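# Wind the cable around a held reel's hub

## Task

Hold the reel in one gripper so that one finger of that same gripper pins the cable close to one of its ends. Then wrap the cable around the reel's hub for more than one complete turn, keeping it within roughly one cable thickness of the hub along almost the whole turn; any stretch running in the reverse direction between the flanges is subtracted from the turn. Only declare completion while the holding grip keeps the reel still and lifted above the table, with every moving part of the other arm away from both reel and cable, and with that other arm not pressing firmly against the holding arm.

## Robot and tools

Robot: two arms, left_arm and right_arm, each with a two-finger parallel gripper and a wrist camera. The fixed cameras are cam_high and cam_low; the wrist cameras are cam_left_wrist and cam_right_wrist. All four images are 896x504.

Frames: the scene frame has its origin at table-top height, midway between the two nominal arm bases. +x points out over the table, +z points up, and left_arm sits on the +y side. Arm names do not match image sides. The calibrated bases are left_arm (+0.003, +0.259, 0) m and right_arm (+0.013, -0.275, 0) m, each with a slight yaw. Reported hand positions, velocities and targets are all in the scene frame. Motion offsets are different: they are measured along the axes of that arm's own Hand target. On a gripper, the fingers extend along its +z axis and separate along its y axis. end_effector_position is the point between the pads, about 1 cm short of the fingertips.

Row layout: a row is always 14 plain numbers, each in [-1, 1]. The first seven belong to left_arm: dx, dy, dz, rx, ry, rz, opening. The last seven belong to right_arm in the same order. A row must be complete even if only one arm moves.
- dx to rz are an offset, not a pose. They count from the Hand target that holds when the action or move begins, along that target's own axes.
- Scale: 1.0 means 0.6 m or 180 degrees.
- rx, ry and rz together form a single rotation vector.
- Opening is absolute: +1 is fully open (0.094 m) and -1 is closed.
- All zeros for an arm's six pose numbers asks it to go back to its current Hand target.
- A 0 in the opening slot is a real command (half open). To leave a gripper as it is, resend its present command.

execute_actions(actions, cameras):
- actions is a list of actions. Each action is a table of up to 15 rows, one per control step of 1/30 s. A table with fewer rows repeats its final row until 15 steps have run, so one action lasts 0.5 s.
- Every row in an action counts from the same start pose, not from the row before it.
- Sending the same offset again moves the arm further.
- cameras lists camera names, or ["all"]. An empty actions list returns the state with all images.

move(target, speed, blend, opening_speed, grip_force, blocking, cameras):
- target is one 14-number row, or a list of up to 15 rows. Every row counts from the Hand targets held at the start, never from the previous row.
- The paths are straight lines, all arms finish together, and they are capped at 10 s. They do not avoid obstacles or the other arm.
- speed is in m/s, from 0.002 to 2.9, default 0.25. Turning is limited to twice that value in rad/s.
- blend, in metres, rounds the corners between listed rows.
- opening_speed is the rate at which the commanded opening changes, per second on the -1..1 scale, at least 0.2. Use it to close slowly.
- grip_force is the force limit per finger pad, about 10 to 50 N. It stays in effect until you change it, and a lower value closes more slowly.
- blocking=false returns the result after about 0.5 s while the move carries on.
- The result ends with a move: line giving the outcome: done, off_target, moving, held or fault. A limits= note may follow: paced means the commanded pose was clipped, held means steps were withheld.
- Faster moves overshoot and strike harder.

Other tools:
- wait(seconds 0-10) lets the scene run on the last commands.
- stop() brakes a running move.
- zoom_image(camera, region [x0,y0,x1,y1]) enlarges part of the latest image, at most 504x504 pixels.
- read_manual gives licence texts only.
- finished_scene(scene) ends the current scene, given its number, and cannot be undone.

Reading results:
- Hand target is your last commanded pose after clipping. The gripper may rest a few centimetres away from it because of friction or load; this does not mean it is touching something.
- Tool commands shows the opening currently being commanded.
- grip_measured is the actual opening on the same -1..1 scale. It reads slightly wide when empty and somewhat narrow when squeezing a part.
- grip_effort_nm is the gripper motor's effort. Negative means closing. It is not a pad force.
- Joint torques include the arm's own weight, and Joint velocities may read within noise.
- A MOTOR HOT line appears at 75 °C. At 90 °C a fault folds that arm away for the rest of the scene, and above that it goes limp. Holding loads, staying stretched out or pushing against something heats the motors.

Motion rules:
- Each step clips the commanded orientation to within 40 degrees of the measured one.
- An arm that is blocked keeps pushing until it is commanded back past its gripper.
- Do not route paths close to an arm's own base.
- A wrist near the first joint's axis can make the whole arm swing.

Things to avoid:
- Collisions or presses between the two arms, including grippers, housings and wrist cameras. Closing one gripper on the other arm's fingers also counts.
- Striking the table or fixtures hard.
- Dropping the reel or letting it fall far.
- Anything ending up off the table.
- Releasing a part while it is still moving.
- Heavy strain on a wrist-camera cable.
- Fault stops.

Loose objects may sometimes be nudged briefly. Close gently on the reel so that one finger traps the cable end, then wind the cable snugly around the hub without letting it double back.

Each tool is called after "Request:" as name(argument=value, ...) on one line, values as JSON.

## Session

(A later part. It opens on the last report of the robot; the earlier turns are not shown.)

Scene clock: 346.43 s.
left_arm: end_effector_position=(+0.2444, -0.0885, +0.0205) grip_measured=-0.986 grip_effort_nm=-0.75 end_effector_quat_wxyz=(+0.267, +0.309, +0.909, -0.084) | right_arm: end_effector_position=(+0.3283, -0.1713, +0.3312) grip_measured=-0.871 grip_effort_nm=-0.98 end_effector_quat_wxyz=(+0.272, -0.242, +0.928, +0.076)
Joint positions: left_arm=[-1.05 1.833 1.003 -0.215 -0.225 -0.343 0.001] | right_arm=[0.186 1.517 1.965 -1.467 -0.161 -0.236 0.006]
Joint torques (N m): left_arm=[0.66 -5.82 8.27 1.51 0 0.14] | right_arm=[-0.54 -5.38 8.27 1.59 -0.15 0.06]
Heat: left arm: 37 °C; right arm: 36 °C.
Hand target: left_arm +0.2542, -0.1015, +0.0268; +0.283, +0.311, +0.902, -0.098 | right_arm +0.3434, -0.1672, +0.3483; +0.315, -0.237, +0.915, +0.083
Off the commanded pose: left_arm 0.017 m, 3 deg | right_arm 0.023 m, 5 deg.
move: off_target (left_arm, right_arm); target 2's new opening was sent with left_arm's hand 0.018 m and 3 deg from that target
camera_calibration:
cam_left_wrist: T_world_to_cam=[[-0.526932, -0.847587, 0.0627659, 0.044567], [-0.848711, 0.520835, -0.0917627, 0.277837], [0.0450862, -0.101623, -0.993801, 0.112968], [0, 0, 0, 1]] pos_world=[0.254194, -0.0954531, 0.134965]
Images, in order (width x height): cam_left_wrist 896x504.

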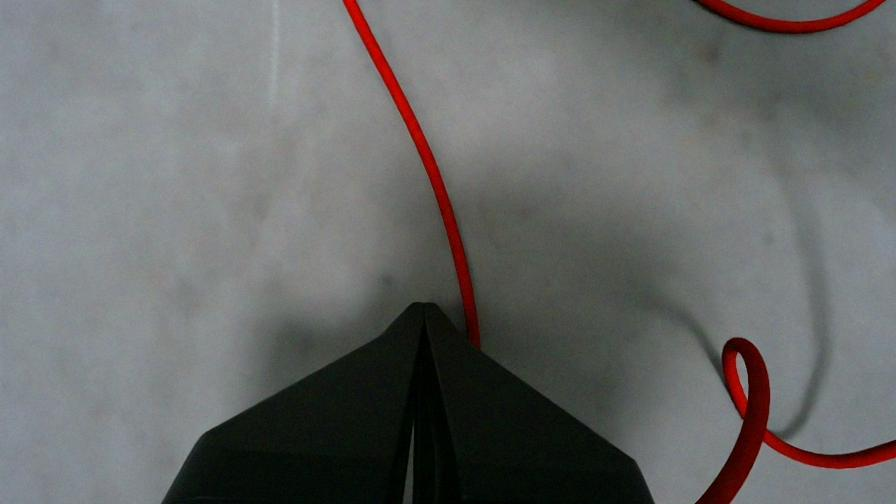

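Request:
move(target=[[0,0,-0.02,0,0,0,-0.3, 0,0,0,0,0,0,-1],[0,-0.013,0.02,0,0,0,-0.3, 0,0,0,0,0,0,-1],[0,-0.013,0.02,0,0,0,-1, 0,0,0,0,0,0,-1]], speed=0.08, cameras=["cam_left_wrist"])

Scene clock: 350.50 s.
left_arm: end_effector_position=(+0.2535, -0.1048, +0.0207) grip_measured=-0.986 grip_effort_nm=-0.76 end_effector_quat_wxyz=(+0.282, +0.307, +0.904, -0.097) | right_arm: end_effector_position=(+0.3283, -0.1713, +0.3312) grip_measured=-0.871 grip_effort_nm=-0.98 end_effector_quat_wxyz=(+0.272, -0.242, +0.928, +0.076)
Joint positions: left_arm=[-1.05 1.878 1.04 -0.166 -0.225 -0.34 0.001] | right_arm=[0.186 1.517 1.965 -1.467 -0.161 -0.236 0.006]
Joint torques (N m): left_arm=[-0.47 -5.44 7.46 1.35 -0.07 0.03] | right_arm=[-0.66 -5.39 8.06 1.64 -0.16 0.03]
Heat: left arm: 37 °C; right arm: 36 °C.
Hand target: left_arm +0.2548, -0.1120, +0.0170; +0.283, +0.311, +0.902, -0.098 | right_arm +0.3434, -0.1672, +0.3483; +0.315, -0.237, +0.915, +0.083
Off the commanded pose: left_arm 0.008 m, 1 deg | right_arm 0.023 m, 5 deg.
move: off_target (right_arm)
camera_calibration:
cam_left_wrist: T_world_to_cam=[[-0.530615, -0.843772, 0.0805956, 0.0364193], [-0.845078, 0.519284, -0.127228, 0.293778], [0.0654998, -0.135619, -0.988594, 0.102245], [0, 0, 0, 1]] pos_world=[0.260893, -0.107958, 0.13552]
Images, in order (width x height): cam_left_wrist 896x504.

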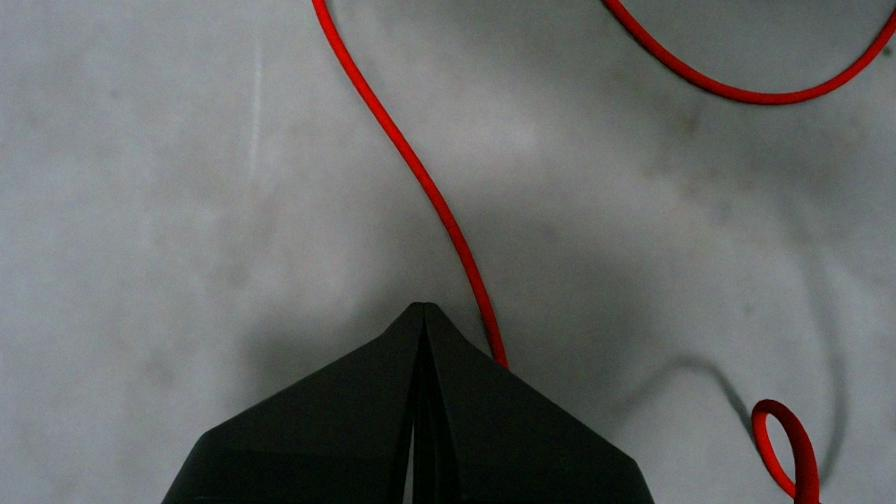

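Request:
move(target=[[0,0,-0.03,0,0,0,-0.1, 0,0,0,0,0,0,-1],[0.0,-0.027,-0.03,0,0,0,-0.1, 0,0,0,0,0,0,-1],[0,-0.027,0.02,0,0,0,-0.1, 0,0,0,0,0,0,-1]], speed=0.08, cameras=["cam_left_wrist"])

Scene clock: 355.57 s.
left_arm: end_effector_position=(+0.2468, -0.1301, +0.0207) grip_measured=-0.103 grip_effort_nm=0.14 end_effector_quat_wxyz=(+0.294, +0.312, +0.897, -0.106) | right_arm: end_effector_position=(+0.3287, -0.1714, +0.3314) grip_measured=-0.871 grip_effort_nm=-0.98 end_effector_quat_wxyz=(+0.273, -0.242, +0.928, +0.076)
Joint positions: left_arm=[-1.099 1.928 1.092 -0.144 -0.249 -0.363 0.042] | right_arm=[0.185 1.517 1.965 -1.466 -0.161 -0.236 0.006]
Joint torques (N m): left_arm=[0.81 -5.04 6.79 1.26 -0.1 0.04] | right_arm=[-0.46 -5.39 8.09 1.6 -0.15 0.07]
Motor temperatures (°C): left_arm=[25 31 37 35 30 29 30] | right_arm=[28 31 36 33 27 26 30]
Heat: left arm: 37 °C; right arm: 36 °C.
Hand target: left_arm +0.2501, -0.1289, +0.0071; +0.283, +0.311, +0.902, -0.098 | right_arm +0.3434, -0.1672, +0.3483; +0.315, -0.237, +0.915, +0.083
Off the commanded pose: left_arm 0.014 m, 2 deg | right_arm 0.023 m, 5 deg.
move: off_target (left_arm, right_arm)
camera_calibration:
cam_left_wrist: T_world_to_cam=[[-0.546687, -0.83275, 0.0875307, 0.0167214], [-0.833171, 0.53057, -0.155956, 0.300294], [0.0834311, -0.158187, -0.983878, 0.0918718], [0, 0, 0, 1]] pos_world=[0.251673, -0.13087, 0.13576]
Images, in order (width x height): cam_left_wrist 896x504.

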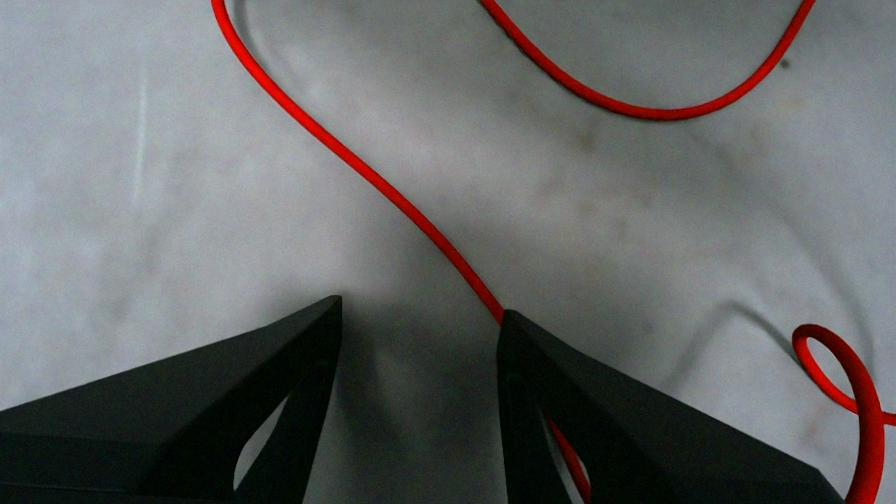

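Request:
move(target=[[0,0,-0.05,0,0,0,-0.1, 0,0,0,0,0,0,-1],[-0.028,-0.009,-0.04,0,0,-0.22,-0.1, 0,0,0,0,0,0,-1]], speed=0.1, cameras=["cam_left_wrist"])

Scene clock: 366.53 s.
left_arm: end_effector_position=(+0.2444, -0.1278, +0.0307) grip_measured=-0.103 grip_effort_nm=0.14 end_effector_quat_wxyz=(+0.231, -0.010, +0.954, -0.189) | right_arm: end_effector_position=(+0.3287, -0.1714, +0.3314) grip_measured=-0.871 grip_effort_nm=-0.98 end_effector_quat_wxyz=(+0.273, -0.242, +0.928, +0.076)
Joint positions: left_arm=[-1.099 1.908 1.13 -0.232 -0.243 -1.061 0.042] | right_arm=[0.185 1.517 1.965 -1.466 -0.161 -0.236 0.006]
Joint torques (N m): left_arm=[-0.27 -7.24 9.24 0.97 -0.11 -0.1] | right_arm=[-0.49 -5.44 8.06 1.66 -0.16 0.06]
Heat: left arm: 37 °C; right arm: 36 °C.
Hand target: left_arm +0.2469, -0.1332, +0.0364; +0.233, -0.013, +0.954, -0.188 | right_arm +0.3434, -0.1672, +0.3483; +0.315, -0.237, +0.915, +0.083
Off the commanded pose: left_arm 0.008 m, 0 deg | right_arm 0.023 m, 5 deg.
move: off_target (right_arm)
camera_calibration:
cam_left_wrist: T_world_to_cam=[[0.0365441, -0.904595, 0.424703, -0.145537], [-0.999262, -0.0280292, 0.0262821, 0.262286], [-0.0118706, -0.42535, -0.904951, 0.0889627], [0, 0, 0, 1]] pos_world=[0.268467, -0.0864604, 0.135424]
Images, in order (width x height): cam_left_wrist 896x504.

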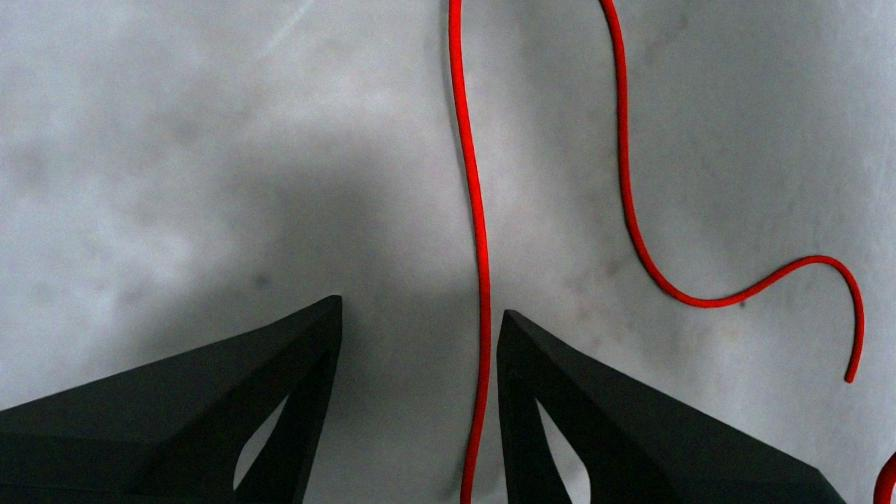

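Request:
move(target=[[0,-0.008,0.052,0,0,0,-0.1, 0,0,0,0,0,0,-1],[0,-0.008,0.052,0,0,0,-1, 0,0,0,0,0,0,-1]], speed=0.06, cameras=["cam_left_wrist"])

Scene clock: 371.83 s.
left_arm: end_effector_position=(+0.2574, -0.1495, +0.0232) grip_measured=-0.986 grip_effort_nm=-0.75 end_effector_quat_wxyz=(+0.237, -0.014, +0.951, -0.198) | right_arm: end_effector_position=(+0.3296, -0.1712, +0.3320) grip_measured=-0.871 grip_effort_nm=-0.98 end_effector_quat_wxyz=(+0.275, -0.242, +0.927, +0.076)
Joint positions: left_arm=[-1.095 1.996 1.209 -0.198 -0.245 -1.061 0.001] | right_arm=[0.185 1.517 1.965 -1.461 -0.161 -0.236 0.006]
Joint torques (N m): left_arm=[0.64 -6.22 7.01 1.23 -0.07 0.02] | right_arm=[-0.49 -5.31 7.87 1.58 -0.12 0.08]
Heat: left arm: 37 °C; right arm: 36 °C.
Hand target: left_arm +0.2606, -0.1487, +0.0125; +0.233, -0.013, +0.954, -0.188 | right_arm +0.3434, -0.1672, +0.3483; +0.315, -0.237, +0.915, +0.083
Off the commanded pose: left_arm 0.011 m, 1 deg | right_arm 0.022 m, 5 deg.
move: off_target (left_arm, right_arm); target 2's new opening was sent with left_arm's hand 0.016 m and 2 deg from that target
camera_calibration:
cam_left_wrist: T_world_to_cam=[[0.0351902, -0.89525, 0.444173, -0.161275], [-0.99938, -0.0318898, 0.0149019, 0.27452], [0.000823684, -0.444422, -0.895817, 0.0667665], [0, 0, 0, 1]] pos_world=[0.27997, -0.105955, 0.127354]
Images, in order (width x height): cam_left_wrist 896x504.

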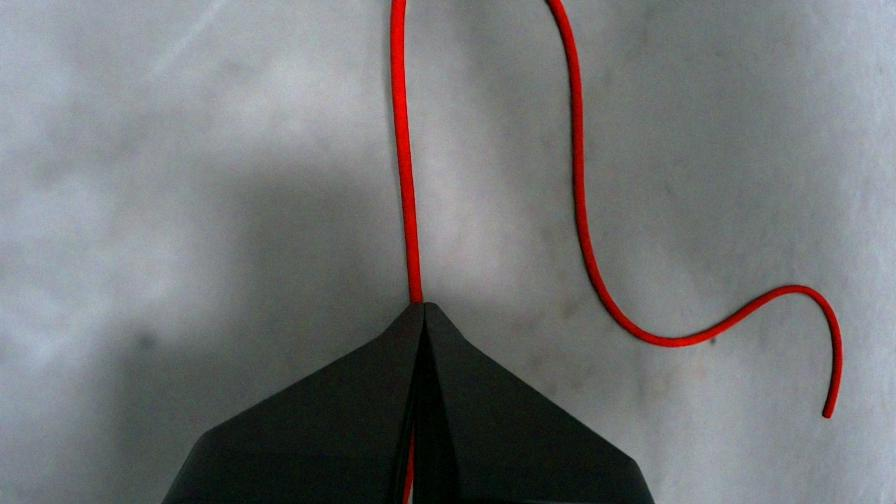

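Request:
move(target=[[0,0,0,0,0,0,-0.6, 0,0,0,0,0,0,-1],[0.0,0,0.025,0,0,0,-0.6, 0,0,0,0,0,0,-1],[0,0,0.025,0,0,0,-1, 0,0,0,0,0,0,-1]], speed=0.05, cameras=["cam_left_wrist"])

Scene clock: 376.73 s.
left_arm: end_effector_position=(+0.2670, -0.1604, +0.0229) grip_measured=-0.986 grip_effort_nm=-0.75 end_effector_quat_wxyz=(+0.245, -0.020, +0.945, -0.214) | right_arm: end_effector_position=(+0.3311, -0.1717, +0.3327) grip_measured=-0.871 grip_effort_nm=-0.98 end_effector_quat_wxyz=(+0.278, -0.242, +0.927, +0.074)
Joint positions: left_arm=[-1.087 2.029 1.231 -0.149 -0.243 -1.061 0.001] | right_arm=[0.185 1.517 1.965 -1.455 -0.157 -0.238 0.006]
Joint torques (N m): left_arm=[0.75 -5.44 6.61 1.11 -0.04 0.09] | right_arm=[-0.31 -5.16 8.08 1.58 -0.2 0.09]
Heat: left arm: 37 °C; right arm: 36 °C.
Hand target: left_arm +0.2674, -0.1540, +0.0003; +0.233, -0.013, +0.954, -0.188 | right_arm +0.3434, -0.1672, +0.3483; +0.315, -0.237, +0.915, +0.083
Off the commanded pose: left_arm 0.024 m, 4 deg | right_arm 0.020 m, 5 deg.
move: off_target (left_arm, right_arm); target 3's new opening was sent with left_arm's hand 0.025 m and 4 deg from that target
camera_calibration:
cam_left_wrist: T_world_to_cam=[[0.03391, -0.878684, 0.476197, -0.168851], [-0.999248, -0.0387807, -0.000402192, 0.283028], [0.0188207, -0.475825, -0.879338, 0.0513788], [0, 0, 0, 1]] pos_world=[0.287574, -0.112943, 0.1257]
Images, in order (width x height): cam_left_wrist 896x504.

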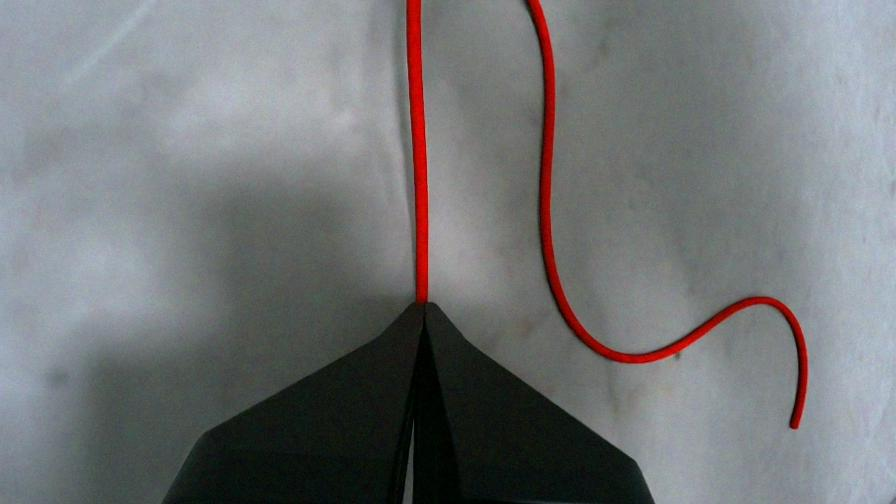

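Request:
move(target=[0,0,-0.03,0,0,0,-0.6, -0.123,0,-0.158,0,0,0,-1], speed=0.1, cameras=["cam_left_wrist","cam_low"])

Scene clock: 383.57 s.
left_arm: end_effector_position=(+0.2677, -0.1642, +0.0256) grip_measured=-0.603 grip_effort_nm=0.16 end_effector_quat_wxyz=(+0.246, -0.020, +0.943, -0.223) | right_arm: end_effector_position=(+0.3461, -0.1682, +0.4647) grip_measured=-0.871 grip_effort_nm=-0.98 end_effector_quat_wxyz=(+0.449, -0.222, +0.862, +0.077)
Joint positions: left_arm=[-1.087 2.029 1.234 -0.135 -0.237 -1.061 0.019] | right_arm=[0.185 1.671 2.586 -1.548 -0.157 -0.196 0.006]
Joint torques (N m): left_arm=[-0.18 -9.46 4.78 0.68 -0.11 0.01] | right_arm=[-0.88 -4.36 7.38 1.2 -0.26 0.06]
Heat: left arm: 37 °C; right arm: 36 °C.
Hand target: left_arm +0.2593, -0.1476, +0.0150; +0.233, -0.013, +0.954, -0.188 | right_arm +0.3431, -0.1675, +0.4686; +0.316, -0.237, +0.915, +0.083
Off the commanded pose: left_arm 0.021 m, 4 deg | right_arm 0.005 m, 17 deg.
joint sent to its limit (right arm) — joint 4 (wrist pitch), lower limit. The joint targets are off in orientation, not in position.
move: off_target (left_arm, right_arm)
camera_calibration:
cam_left_wrist: T_world_to_cam=[[0.0292175, -0.87059, 0.49114, -0.171391], [-0.999379, -0.0351267, -0.00281314, 0.284307], [0.0197012, -0.490753, -0.871076, 0.0490647], [0, 0, 0, 1]] pos_world=[0.288171, -0.115146, 0.127716]
Images, in order (width x height): cam_low 896x504, cam_left_wrist 896x504.

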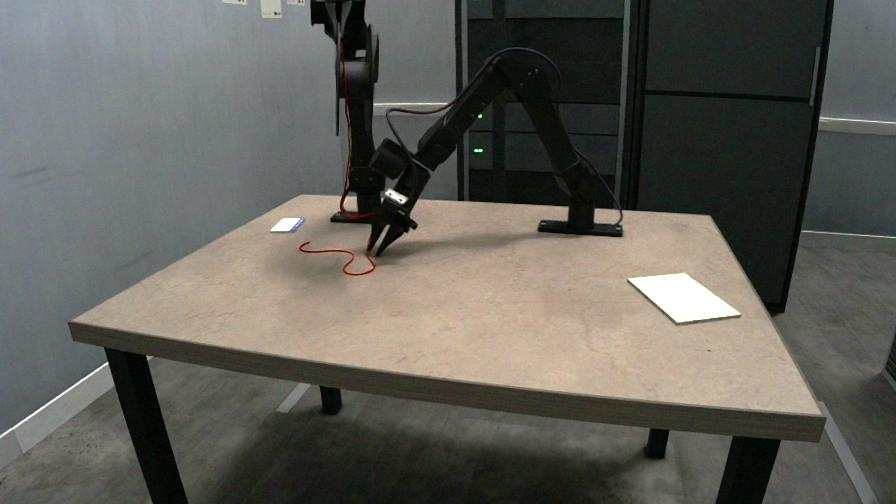

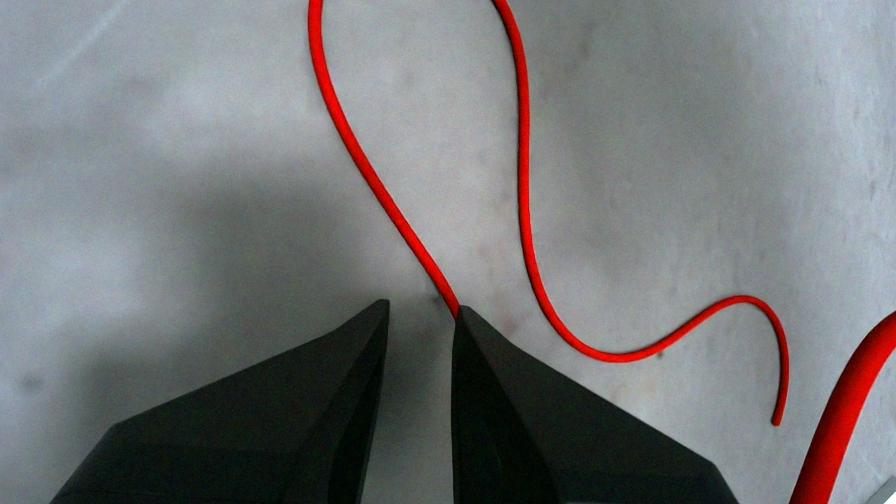

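Request:
move(target=[-0.051,-0.043,-0.096,-0.122,0.151,0.008,-0.3, 0,0,0,0,0,0,-1], speed=0.12, cameras=["cam_left_wrist","cam_low"])

Scene clock: 393.27 s.
left_arm: end_effector_position=(+0.2493, -0.1454, +0.0746) grip_measured=-0.303 grip_effort_nm=0.14 end_effector_quat_wxyz=(-0.005, +0.003, +1.000, +0.012) | right_arm: end_effector_position=(+0.3470, -0.1731, +0.4703) grip_measured=-0.871 grip_effort_nm=-0.98 end_effector_quat_wxyz=(+0.459, -0.223, +0.857, +0.067)
Joint positions: left_arm=[-1.016 2.514 2.479 -1.562 -0.004 -1.021 0.033] | right_arm=[0.174 1.671 2.601 -1.544 -0.149 -0.214 0.006]
Joint torques (N m): left_arm=[1.42 -11.28 9.89 0.21 0.08 0.14] | right_arm=[0.31 -4.16 5.91 1.12 -0.26 0.27]
Heat: left arm: 37 °C; right arm: 36 °C.
Hand target: left_arm +0.2591, -0.1478, +0.0852; -0.001, -0.001, +1.000, +0.000 | right_arm +0.3431, -0.1676, +0.4686; +0.316, -0.237, +0.915, +0.082
Off the commanded pose: left_arm 0.015 m, 1 deg | right_arm 0.007 m, 18 deg.
joint sent to its limit (left arm) — joint 4 (wrist pitch), lower limit. The joint targets still meet the commanded pose.
joint sent to its limit (right arm) — joint 4 (wrist pitch), lower limit. The joint targets are off in orientation, not in position.
move: off_target (left_arm, right_arm)
camera_calibration:
cam_left_wrist: T_world_to_cam=[[0.115933, -0.993167, -0.0133934, -0.180343], [-0.879659, -0.108927, 0.462964, 0.191317], [-0.461259, -0.0418912, -0.886276, 0.2876], [0, 0, 0, 1]] pos_world=[0.32186, -0.146223, 0.163905]
Images, in order (width x height): cam_low 896x504, cam_left_wrist 896x504.

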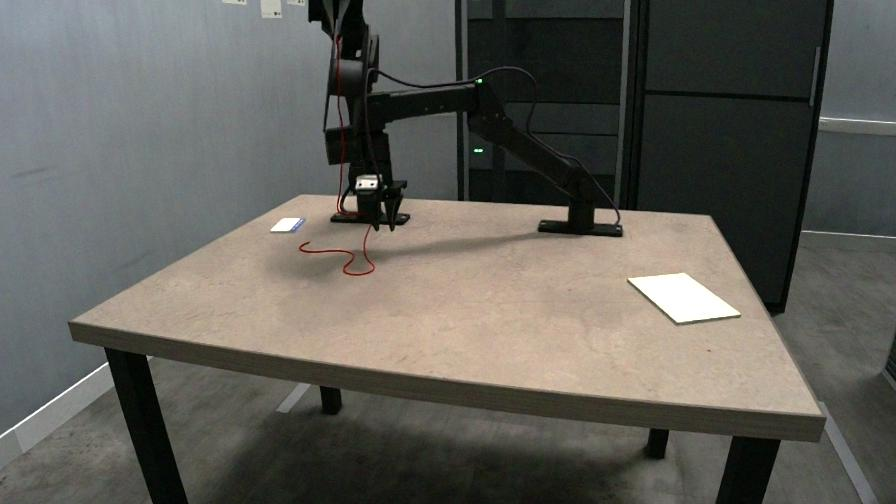

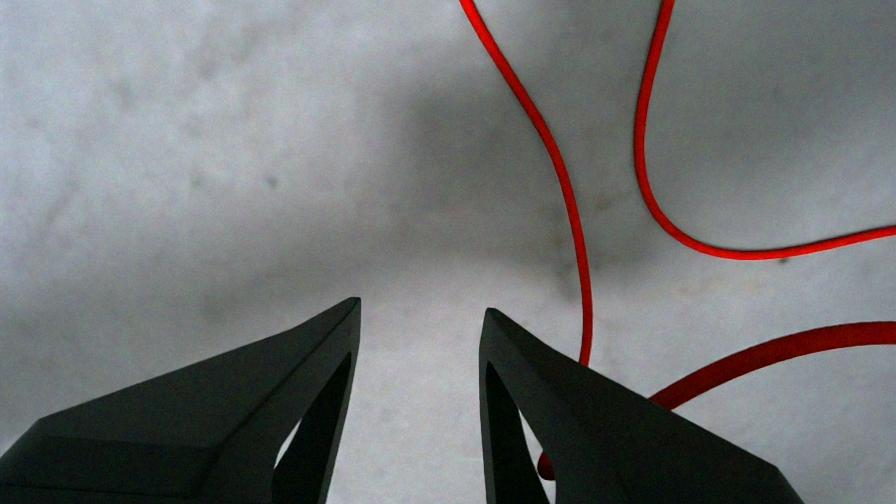

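Request:
move(target=[[-0.052,-0.072,0.06,0,0,0,-0.3, 0,0,0,0,0,0,-1],[-0.052,-0.072,0.093,0,0,0,-0.3, 0,0,0,0,0,0,-1],[-0.052,-0.072,0.093,0,0,0,-1, 0,0,0,0,0,0,-1]], speed=0.1, cameras=["cam_left_wrist"])

Scene clock: 401.13 s.
left_arm: end_effector_position=(+0.2809, -0.1832, +0.0291) grip_measured=-0.986 grip_effort_nm=-0.75 end_effector_quat_wxyz=(+0.014, -0.001, +1.000, -0.021) | right_arm: end_effector_position=(+0.3494, -0.1802, +0.4697) grip_measured=-0.871 grip_effort_nm=-0.98 end_effector_quat_wxyz=(+0.460, -0.227, +0.857, +0.042)
Joint positions: left_arm=[-1.001 2.791 2.833 -1.562 -0.002 -1.014 0.001] | right_arm=[0.174 1.671 2.601 -1.544 -0.108 -0.244 0.006]
Joint torques (N m): left_arm=[0.69 -11.15 8.69 0.64 0.08 0.13] | right_arm=[0.95 -4.36 6.09 1.19 -0.56 0.47]
Heat: left arm: 38 °C; right arm: 35 °C.
Hand target: left_arm +0.2902, -0.1910, +0.0293; -0.001, -0.001, +1.000, +0.000 | right_arm +0.3431, -0.1676, +0.4686; +0.316, -0.237, +0.915, +0.082
Off the commanded pose: left_arm 0.012 m, 3 deg | right_arm 0.014 m, 19 deg.
elbow stopped short (left arm): the move would have taken joint 3 (elbow) straighter than the controller allows.
joint sent to its limit (right arm) — joint 4 (wrist pitch), lower limit. The joint targets are off in orientation, not in position.
move: off_target (left_arm, right_arm); target 3's new opening was sent with left_arm's hand 0.012 m and 3 deg from that target
camera_calibration:
cam_left_wrist: T_world_to_cam=[[0.122228, -0.990899, 0.0563954, -0.225551], [-0.896399, -0.0858218, 0.434861, 0.245883], [-0.426063, -0.103705, -0.89873, 0.239438], [0, 0, 0, 1]] pos_world=[0.349994, -0.177565, 0.120985]
Images, in order (width x height): cam_left_wrist 896x504.

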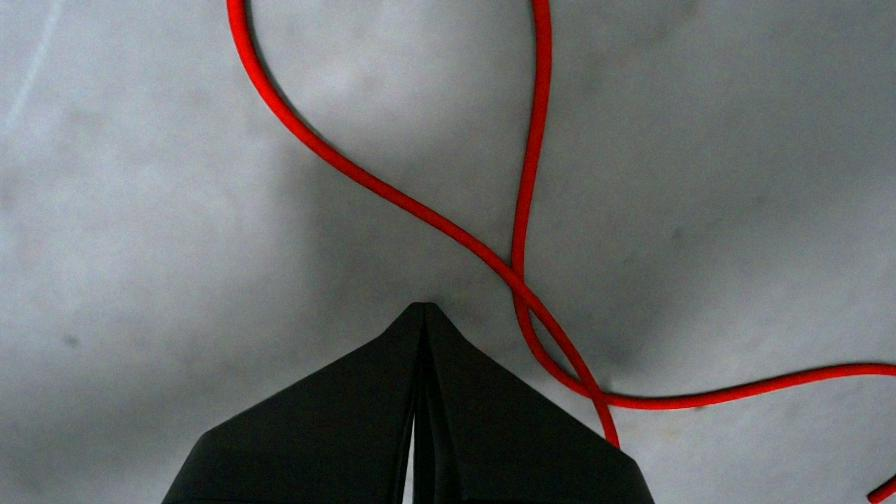

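Request:
move(target=[0,0,-0.07,0.11,-0.055,0,-0.3, 0,0,0,0,0,0,-1], speed=0.12, cameras=["cam_left_wrist","cam_low","cam_high"])

Scene clock: 410.50 s.
left_arm: end_effector_position=(+0.2830, -0.1842, +0.0464) grip_measured=-0.303 grip_effort_nm=0.15 end_effector_quat_wxyz=(+0.064, -0.009, +0.988, -0.138) | right_arm: end_effector_position=(+0.3470, -0.1745, +0.4695) grip_measured=-0.871 grip_effort_nm=-0.98 end_effector_quat_wxyz=(+0.457, -0.215, +0.860, +0.067)
Joint positions: left_arm=[-0.984 2.318 1.97 -0.92 0.041 -1.018 0.033] | right_arm=[0.174 1.671 2.601 -1.547 -0.141 -0.199 0.006]
Joint torques (N m): left_arm=[0.5 -15.01 5.09 1.23 0.09 0.14] | right_arm=[0.35 -4.37 5.96 1.14 -0.37 0.1]
Heat: left arm: 38 °C; right arm: 35 °C.
Hand target: left_arm +0.2904, -0.1910, +0.0715; +0.085, -0.001, +0.981, -0.172 | right_arm +0.3431, -0.1676, +0.4686; +0.316, -0.237, +0.915, +0.082
Off the commanded pose: left_arm 0.027 m, 5 deg | right_arm 0.008 m, 18 deg.
joint sent to its limit (right arm) — joint 4 (wrist pitch), lower limit. The joint targets are off in orientation, not in position.
move: off_target (left_arm, right_arm)
camera_calibration:
cam_left_wrist: T_world_to_cam=[[0.118157, -0.947095, 0.298412, -0.229778], [-0.935112, -0.00502378, 0.354316, 0.269749], [-0.334071, -0.320913, -0.886234, 0.189079], [0, 0, 0, 1]] pos_world=[0.342562, -0.155588, 0.14056]
Images, in order (width x height): cam_high 896x504, cam_low 896x504, cam_left_wrist 896x504.

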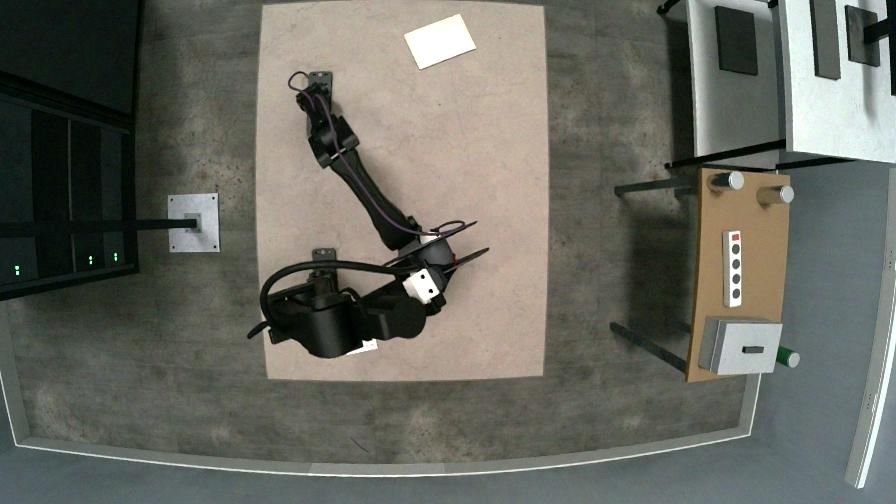

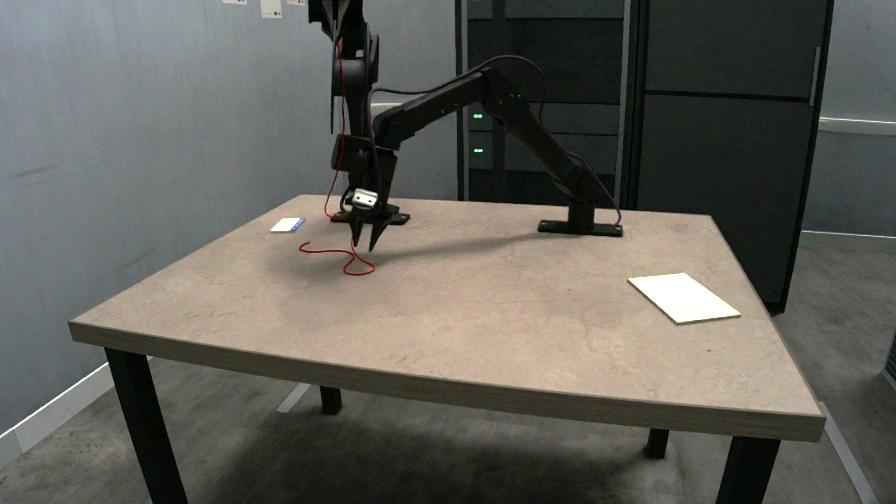

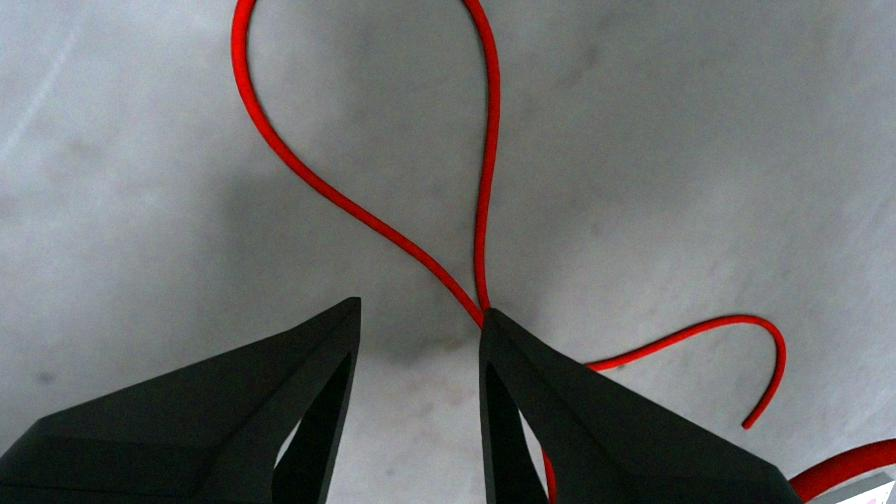

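Request:
move(target=[[-0.073,0.079,-0.03,0,0,0,-0.3, 0,0,0,0,0,0,-1],[-0.073,0.079,0.034,0,0,0,-0.3, 0,0,0,0,0,0,-1]], speed=0.1, cameras=["cam_left_wrist"])

Scene clock: 418.87 s.
left_arm: end_effector_position=(+0.3379, -0.1445, +0.0509) grip_measured=-0.303 grip_effort_nm=0.14 end_effector_quat_wxyz=(+0.080, -0.011, +0.983, -0.164) | right_arm: end_effector_position=(+0.3463, -0.1733, +0.4693) grip_measured=-0.871 grip_effort_nm=-0.98 end_effector_quat_wxyz=(+0.456, -0.216, +0.860, +0.071)
Joint positions: left_arm=[-0.837 2.262 1.874 -0.827 0.091 -0.888 0.033] | right_arm=[0.174 1.671 2.601 -1.548 -0.149 -0.198 0.006]
Joint torques (N m): left_arm=[-0.7 -9.74 5.16 1.33 0.11 0.09] | right_arm=[0.2 -4.23 6.06 1.16 -0.33 0.06]
Motor temperatures (°C): left_arm=[25 37 37 33 30 29 30] | right_arm=[28 31 35 33 27 26 31]
Heat: left arm: 37 °C; right arm: 35 °C.
Hand target: left_arm +0.3382, -0.1518, +0.0437; +0.085, -0.001, +0.982, -0.171 | right_arm +0.3431, -0.1676, +0.4686; +0.316, -0.237, +0.915, +0.082
Off the commanded pose: left_arm 0.010 m, 2 deg | right_arm 0.007 m, 18 deg.
joint sent to its limit (right arm) — joint 4 (wrist pitch), lower limit. The joint targets are off in orientation, not in position.
move: off_target (right_arm)
camera_calibration:
cam_left_wrist: T_world_to_cam=[[0.114046, -0.929222, 0.351482, -0.198719], [-0.94618, 0.00626808, 0.323579, 0.32663], [-0.30288, -0.369469, -0.878497, 0.20624], [0, 0, 0, 1]] pos_world=[0.39418, -0.110502, 0.145337]
Images, in order (width x height): cam_left_wrist 896x504.

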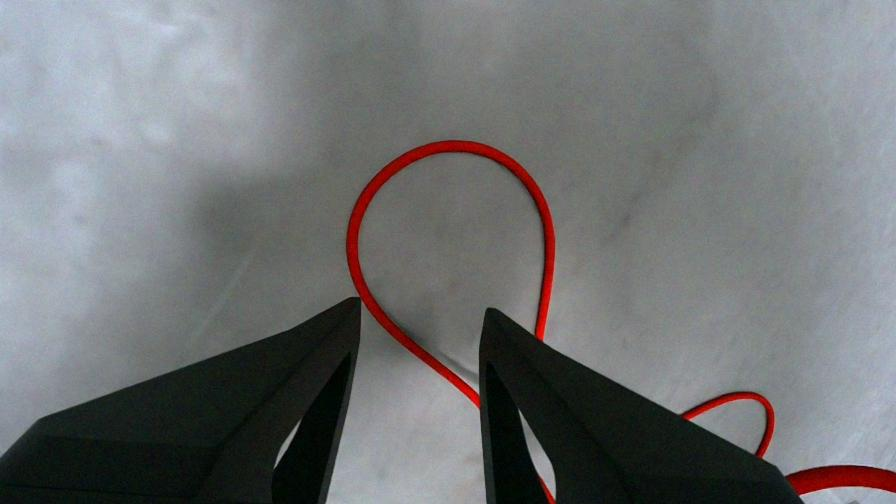

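Request:
move(target=[[0.0,0.025,0,0,0,0,-0.3, 0,0,0,0,0,0,-1],[0.008,0.04,0.05,0,0,0,-0.3, 0,0,0,0,0,0,-1]], speed=0.1, cameras=["cam_left_wrist"])

Scene clock: 425.03 s.
left_arm: end_effector_position=(+0.3403, -0.1468, +0.0278) grip_measured=-0.303 grip_effort_nm=0.14 end_effector_quat_wxyz=(+0.092, -0.005, +0.978, -0.185) | right_arm: end_effector_position=(+0.3463, -0.1733, +0.4693) grip_measured=-0.871 grip_effort_nm=-0.98 end_effector_quat_wxyz=(+0.456, -0.216, +0.860, +0.071)
Joint positions: left_arm=[-0.832 2.254 1.749 -0.663 0.105 -0.876 0.033] | right_arm=[0.174 1.671 2.601 -1.548 -0.149 -0.198 0.006]
Joint torques (N m): left_arm=[0.51 -8.99 3.34 1.22 0.05 0.13] | right_arm=[-0.01 -4.21 6.16 1.16 -0.31 0.12]
Heat: left arm: 37 °C; right arm: 35 °C.
Hand target: left_arm +0.3391, -0.1395, +0.0071; +0.085, -0.001, +0.981, -0.171 | right_arm +0.3431, -0.1676, +0.4686; +0.316, -0.237, +0.915, +0.082
Off the commanded pose: left_arm 0.022 m, 2 deg | right_arm 0.007 m, 18 deg.
joint sent to its limit (right arm) — joint 4 (wrist pitch), lower limit. The joint targets are off in orientation, not in position.
move: off_target (left_arm, right_arm)
camera_calibration:
cam_left_wrist: T_world_to_cam=[[0.094179, -0.914884, 0.392577, -0.185247], [-0.954008, 0.0297928, 0.298297, 0.343241], [-0.284603, -0.402615, -0.870001, 0.174554], [0, 0, 0, 1]] pos_world=[0.39458, -0.109428, 0.122199]
Images, in order (width x height): cam_left_wrist 896x504.

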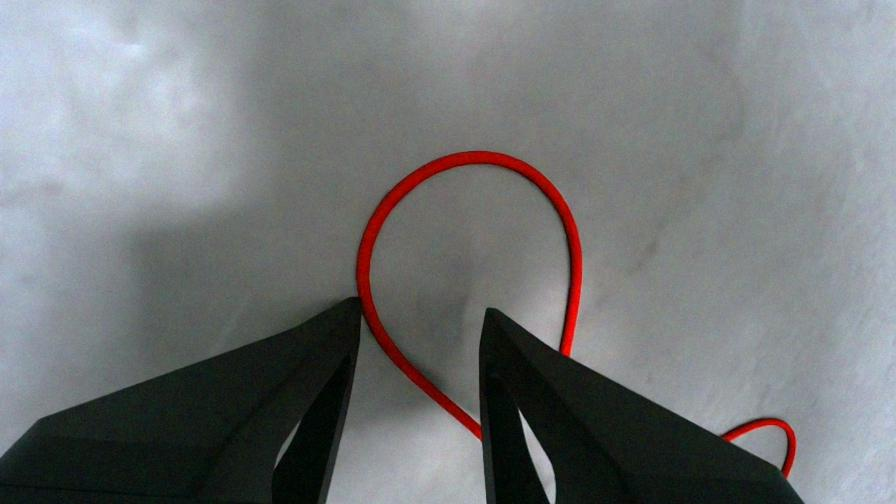

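Request:
move(target=[[-0.01,0.015,-0.03,0,0,0,-0.3, 0,0,0,0,0,0,-1],[-0.015,0.035,0.01,0,0,0,-0.3, 0,0,0,0,0,0,-1]], speed=0.1, cameras=["cam_left_wrist"])

Scene clock: 429.23 s.
left_arm: end_effector_position=(+0.3478, -0.1432, +0.0278) grip_measured=-0.303 grip_effort_nm=0.14 end_effector_quat_wxyz=(+0.092, +0.002, +0.973, -0.211) | right_arm: end_effector_position=(+0.3463, -0.1733, +0.4693) grip_measured=-0.871 grip_effort_nm=-0.98 end_effector_quat_wxyz=(+0.456, -0.216, +0.860, +0.071)
Joint positions: left_arm=[-0.8 2.235 1.698 -0.594 0.154 -0.842 0.033] | right_arm=[0.174 1.671 2.601 -1.548 -0.149 -0.198 0.006]
Joint torques (N m): left_arm=[1.58 -8.17 2.82 1.04 -0.24 0.21] | right_arm=[0.14 -4.36 6.04 1.15 -0.27 0.12]
Heat: left arm: 37 °C; right arm: 35 °C.
Hand target: left_arm +0.3496, -0.1214, -0.0040; +0.085, -0.001, +0.981, -0.171 | right_arm +0.3431, -0.1676, +0.4686; +0.316, -0.237, +0.915, +0.082
Off the commanded pose: left_arm 0.039 m, 5 deg | right_arm 0.007 m, 18 deg.
joint sent to its limit (right arm) — joint 4 (wrist pitch), lower limit. The joint targets are off in orientation, not in position.
move: off_target (left_arm, right_arm)
camera_calibration:
cam_left_wrist: T_world_to_cam=[[0.0750773, -0.895204, 0.439288, -0.174486], [-0.954565, 0.0628843, 0.291291, 0.355417], [-0.288389, -0.441198, -0.849809, 0.173365], [0, 0, 0, 1]] pos_world=[0.402365, -0.102062, 0.120447]
Images, in order (width x height): cam_left_wrist 896x504.

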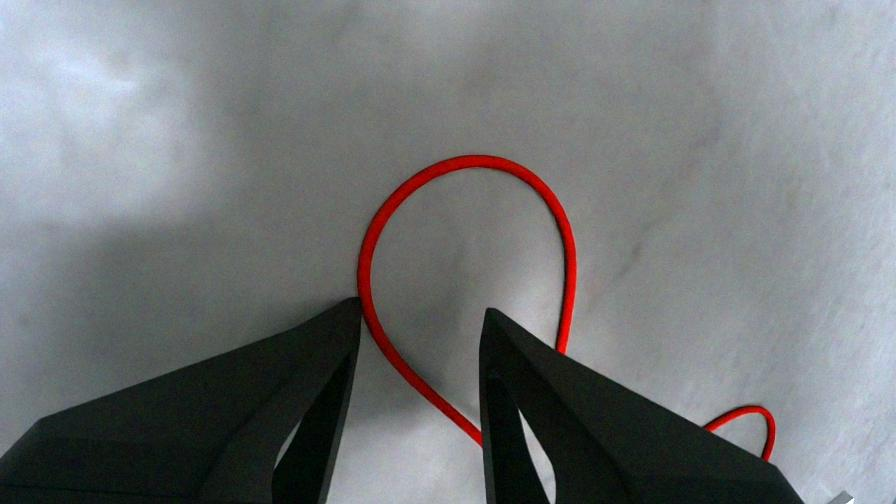

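Request:
move(target=[[0,0,-0.08,0,0,0,-0.3, 0,0,0,0,0,0,-1],[-0.08,-0.104,-0.09,0,0,0.353,-0.3, 0,0,0,0,0,0,-1]], speed=0.12, blend=[0.01,0], cameras=["cam_left_wrist"])

Scene clock: 445.50 s.
left_arm: end_effector_position=(+0.3860, -0.1566, +0.0723) grip_measured=-0.303 grip_effort_nm=0.14 end_effector_quat_wxyz=(+0.161, +0.501, +0.843, -0.106) | right_arm: end_effector_position=(+0.3463, -0.1733, +0.4693) grip_measured=-0.871 grip_effort_nm=-0.98 end_effector_quat_wxyz=(+0.456, -0.216, +0.860, +0.071)
Joint positions: left_arm=[-0.778 2.454 2.288 -1.036 0.124 0.261 0.033] | right_arm=[0.174 1.671 2.601 -1.548 -0.149 -0.198 0.006]
Joint torques (N m): left_arm=[-0.65 -10.69 9.92 0.75 -0.08 0.24] | right_arm=[0.25 -4.37 6.01 1.15 -0.3 0.09]
Heat: left arm: 37 °C; right arm: 35 °C.
Hand target: left_arm +0.3861, -0.1606, +0.0751; +0.163, +0.516, +0.835, -0.101 | right_arm +0.3431, -0.1676, +0.4686; +0.316, -0.237, +0.915, +0.082
Off the commanded pose: left_arm 0.005 m, 2 deg | right_arm 0.007 m, 18 deg.
joint sent to its limit (right arm) — joint 4 (wrist pitch), lower limit. The joint targets are off in orientation, not in position.
move: off_target (right_arm)
camera_calibration:
cam_left_wrist: T_world_to_cam=[[-0.821216, -0.56574, 0.0744514, 0.214934], [-0.559445, 0.823946, 0.0901843, 0.360951], [-0.112365, 0.0324092, -0.993138, 0.232817], [0, 0, 0, 1]] pos_world=[0.4046, -0.183353, 0.182666]
Images, in order (width x height): cam_left_wrist 896x504.

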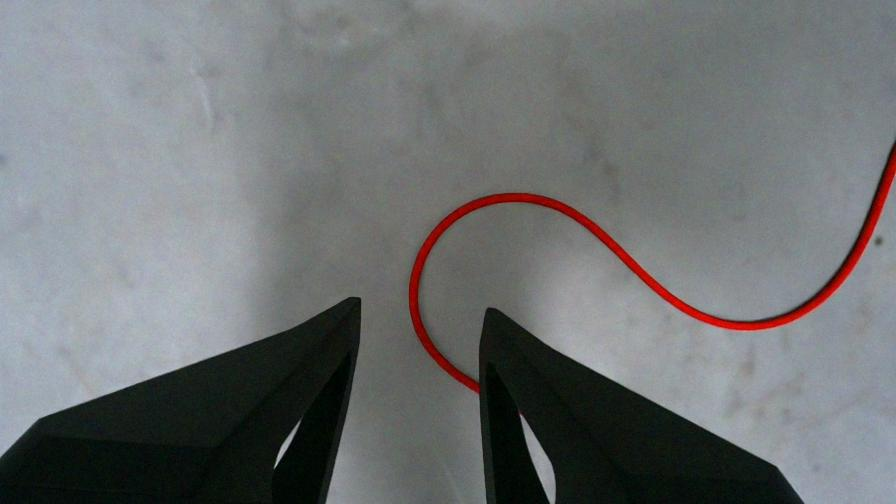

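Request:
move(target=[[0.036,0,0.095,0,0,0,-0.3, 0,0,0,0,0,0,-1],[0.036,0,0.095,0,0,0,-1, 0,0,0,0,0,0,-1]], speed=0.1, cameras=["cam_left_wrist"])

Scene clock: 451.10 s.
left_arm: end_effector_position=(+0.3870, -0.1573, +0.0272) grip_measured=-0.962 grip_effort_nm=-1.03 end_effector_quat_wxyz=(+0.159, +0.503, +0.843, -0.105) | right_arm: end_effector_position=(+0.3461, -0.1733, +0.4690) grip_measured=-0.871 grip_effort_nm=-0.98 end_effector_quat_wxyz=(+0.456, -0.216, +0.861, +0.071)
Joint positions: left_arm=[-0.778 2.471 2.141 -0.878 0.122 0.264 0.002] | right_arm=[0.174 1.671 2.601 -1.55 -0.149 -0.198 0.006]
Joint torques (N m): left_arm=[-0.68 -10.56 4.75 1.31 -0.06 0.21] | right_arm=[0.1 -4.12 5.83 1.16 -0.28 0.1]
Heat: left arm: 37 °C; right arm: 35 °C.
Hand target: left_arm +0.3868, -0.1619, +0.0143; +0.163, +0.516, +0.835, -0.101 | right_arm +0.3431, -0.1676, +0.4686; +0.316, -0.237, +0.915, +0.082
Off the commanded pose: left_arm 0.014 m, 2 deg | right_arm 0.006 m, 17 deg.
joint sent to its limit (right arm) — joint 4 (wrist pitch), lower limit. The joint targets are off in orientation, not in position.
move: off_target (left_arm, right_arm); target 2's new opening was sent with left_arm's hand 0.014 m and 2 deg from that target
camera_calibration:
cam_left_wrist: T_world_to_cam=[[-0.822361, -0.564284, 0.0728442, 0.219559], [-0.557436, 0.82471, 0.0954918, 0.36528], [-0.11396, 0.0379228, -0.992761, 0.189707], [0, 0, 0, 1]] pos_world=[0.405796, -0.184551, 0.137458]
Images, in order (width x height): cam_left_wrist 896x504.

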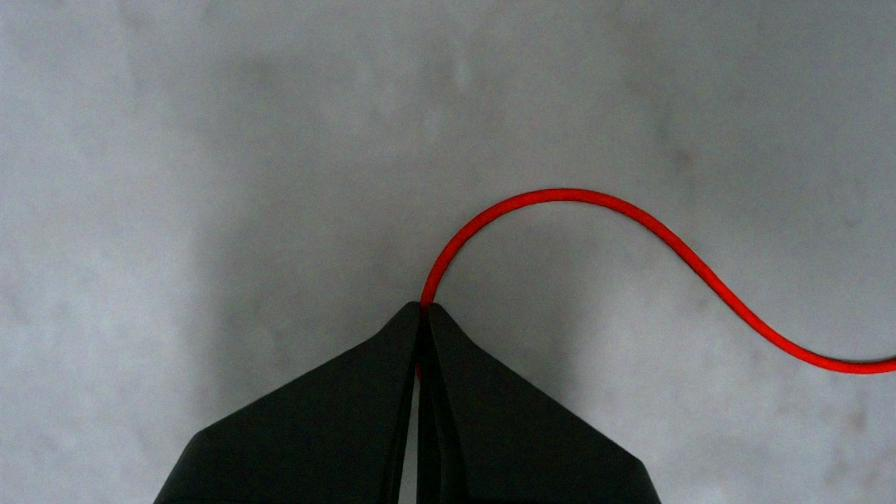

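Request:
move(target=[0.04,0.274,-0.242,0,-0.378,0,-1, 0,0,0,0,0,0,-1], speed=0.15)

Request:
move(target=[0,0,0,0,0,0,-1, 0.123,0,0.158,0,0,0,-1], speed=0.12, cameras=["cam_right_wrist","cam_left_wrist","cam_low"])

Scene clock: 460.40 s.
left_arm: end_effector_position=(+0.5010, -0.0197, +0.1354) grip_measured=-0.962 grip_effort_nm=-1.03 end_effector_quat_wxyz=(+0.587, +0.364, +0.621, -0.370) | right_arm: end_effector_position=(+0.3461, -0.1733, +0.4690) grip_measured=-0.871 grip_effort_nm=-0.98 end_effector_quat_wxyz=(+0.456, -0.216, +0.861, +0.071)
Joint positions: left_arm=[-0.27 2.244 1.213 0.979 0.811 0.006 0.002] | right_arm=[0.174 1.671 2.601 -1.55 -0.149 -0.198 0.006]
Joint torques (N m): left_arm=[0.29 -8.66 5.31 2.31 0.15 -0.09] | right_arm=[0.01 -4.01 6.11 1.12 -0.22 0.09]
Heat: left arm: 37 °C; right arm: 34 °C.
Hand target: left_arm +0.4994, -0.0196, +0.1395; +0.602, +0.371, +0.601, -0.372 | right_arm +0.3431, -0.1676, +0.4686; +0.316, -0.237, +0.915, +0.082
Off the commanded pose: left_arm 0.005 m, 3 deg | right_arm 0.006 m, 17 deg.
joint sent to its limit (right arm) — joint 4 (wrist pitch), lower limit. The joint targets are off in orientation, not in position.
move: off_target (left_arm, right_arm)

Scene clock: 462.50 s.
left_arm: end_effector_position=(+0.5010, -0.0197, +0.1354) grip_measured=-0.962 grip_effort_nm=-1.03 end_effector_quat_wxyz=(+0.587, +0.364, +0.621, -0.370) | right_arm: end_effector_position=(+0.3389, -0.1749, +0.3287) grip_measured=-0.871 grip_effort_nm=-0.98 end_effector_quat_wxyz=(+0.268, -0.230, +0.933, +0.071)
Joint positions: left_arm=[-0.27 2.244 1.213 0.979 0.811 0.006 0.002] | right_arm=[0.174 1.555 1.997 -1.47 -0.149 -0.225 0.006]
Joint torques (N m): left_arm=[0.32 -8.66 5.3 2.32 0.15 -0.09] | right_arm=[0.55 -9.11 6.05 1.64 -0.24 -0.1]
Heat: left arm: 37 °C; right arm: 35 °C.
Hand target: left_arm +0.4994, -0.0196, +0.1395; +0.602, +0.371, +0.601, -0.372 | right_arm +0.3434, -0.1672, +0.3484; +0.316, -0.237, +0.915, +0.083
Off the commanded pose: left_arm 0.004 m, 3 deg | right_arm 0.022 m, 6 deg.
move: off_target (left_arm, right_arm)
camera_calibration:
cam_left_wrist: T_world_to_cam=[[-0.880072, -0.449455, 0.153179, 0.403319], [-0.340728, 0.373064, -0.862976, 0.317351], [0.330724, -0.811673, -0.481465, -0.00378914], [0, 0, 0, 1]] pos_world=[0.464334, 0.0598062, 0.210262]
cam_right_wrist: T_world_to_cam=[[0.542811, -0.836738, 0.0722868, -0.361227], [-0.833349, -0.5473, -0.0774057, 0.231665], [0.104331, -0.0182235, -0.994376, 0.403299], [0, 0, 0, 1]] pos_world=[0.34706, -0.168113, 0.445075]
Images, in order (width x height): cam_low 896x504, cam_left_wrist 896x504, cam_right_wrist 896x504.

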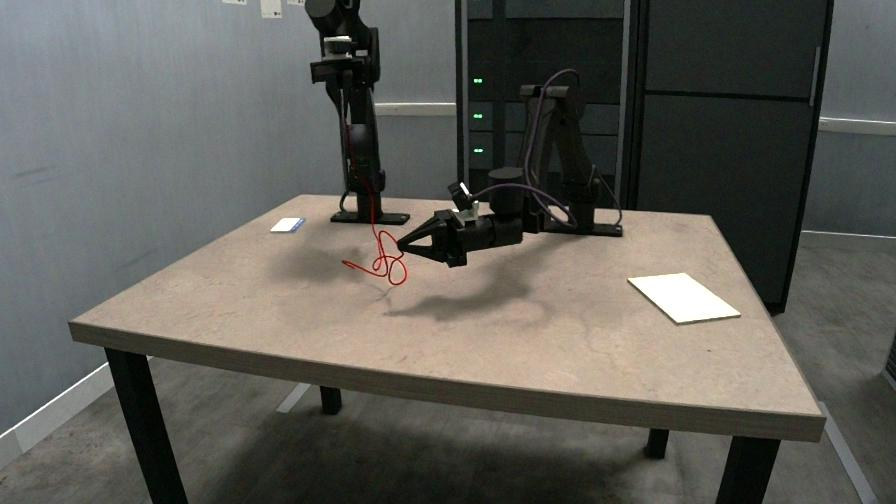

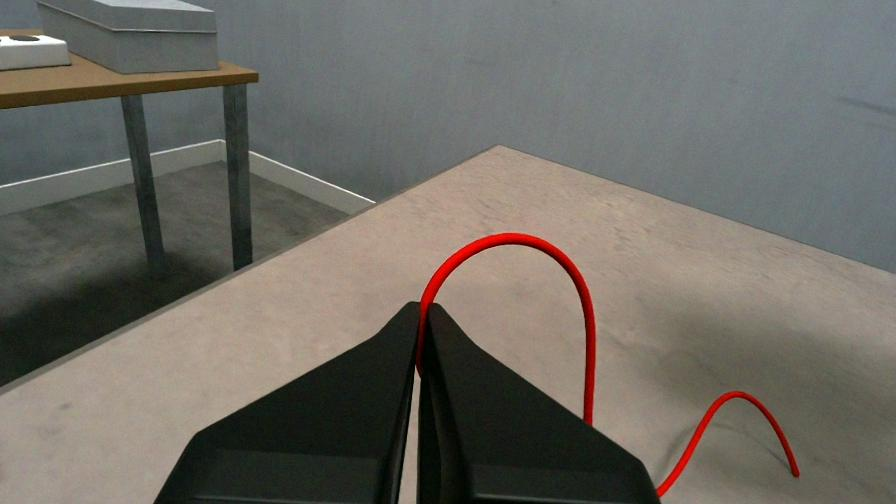

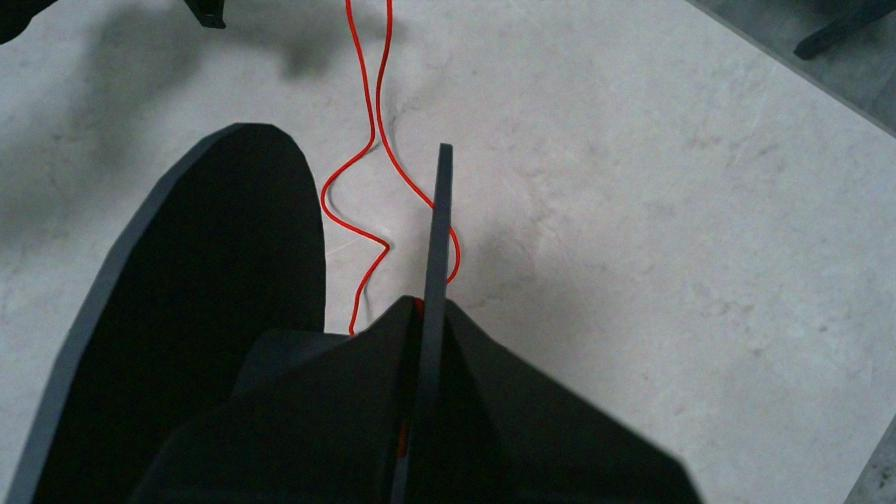

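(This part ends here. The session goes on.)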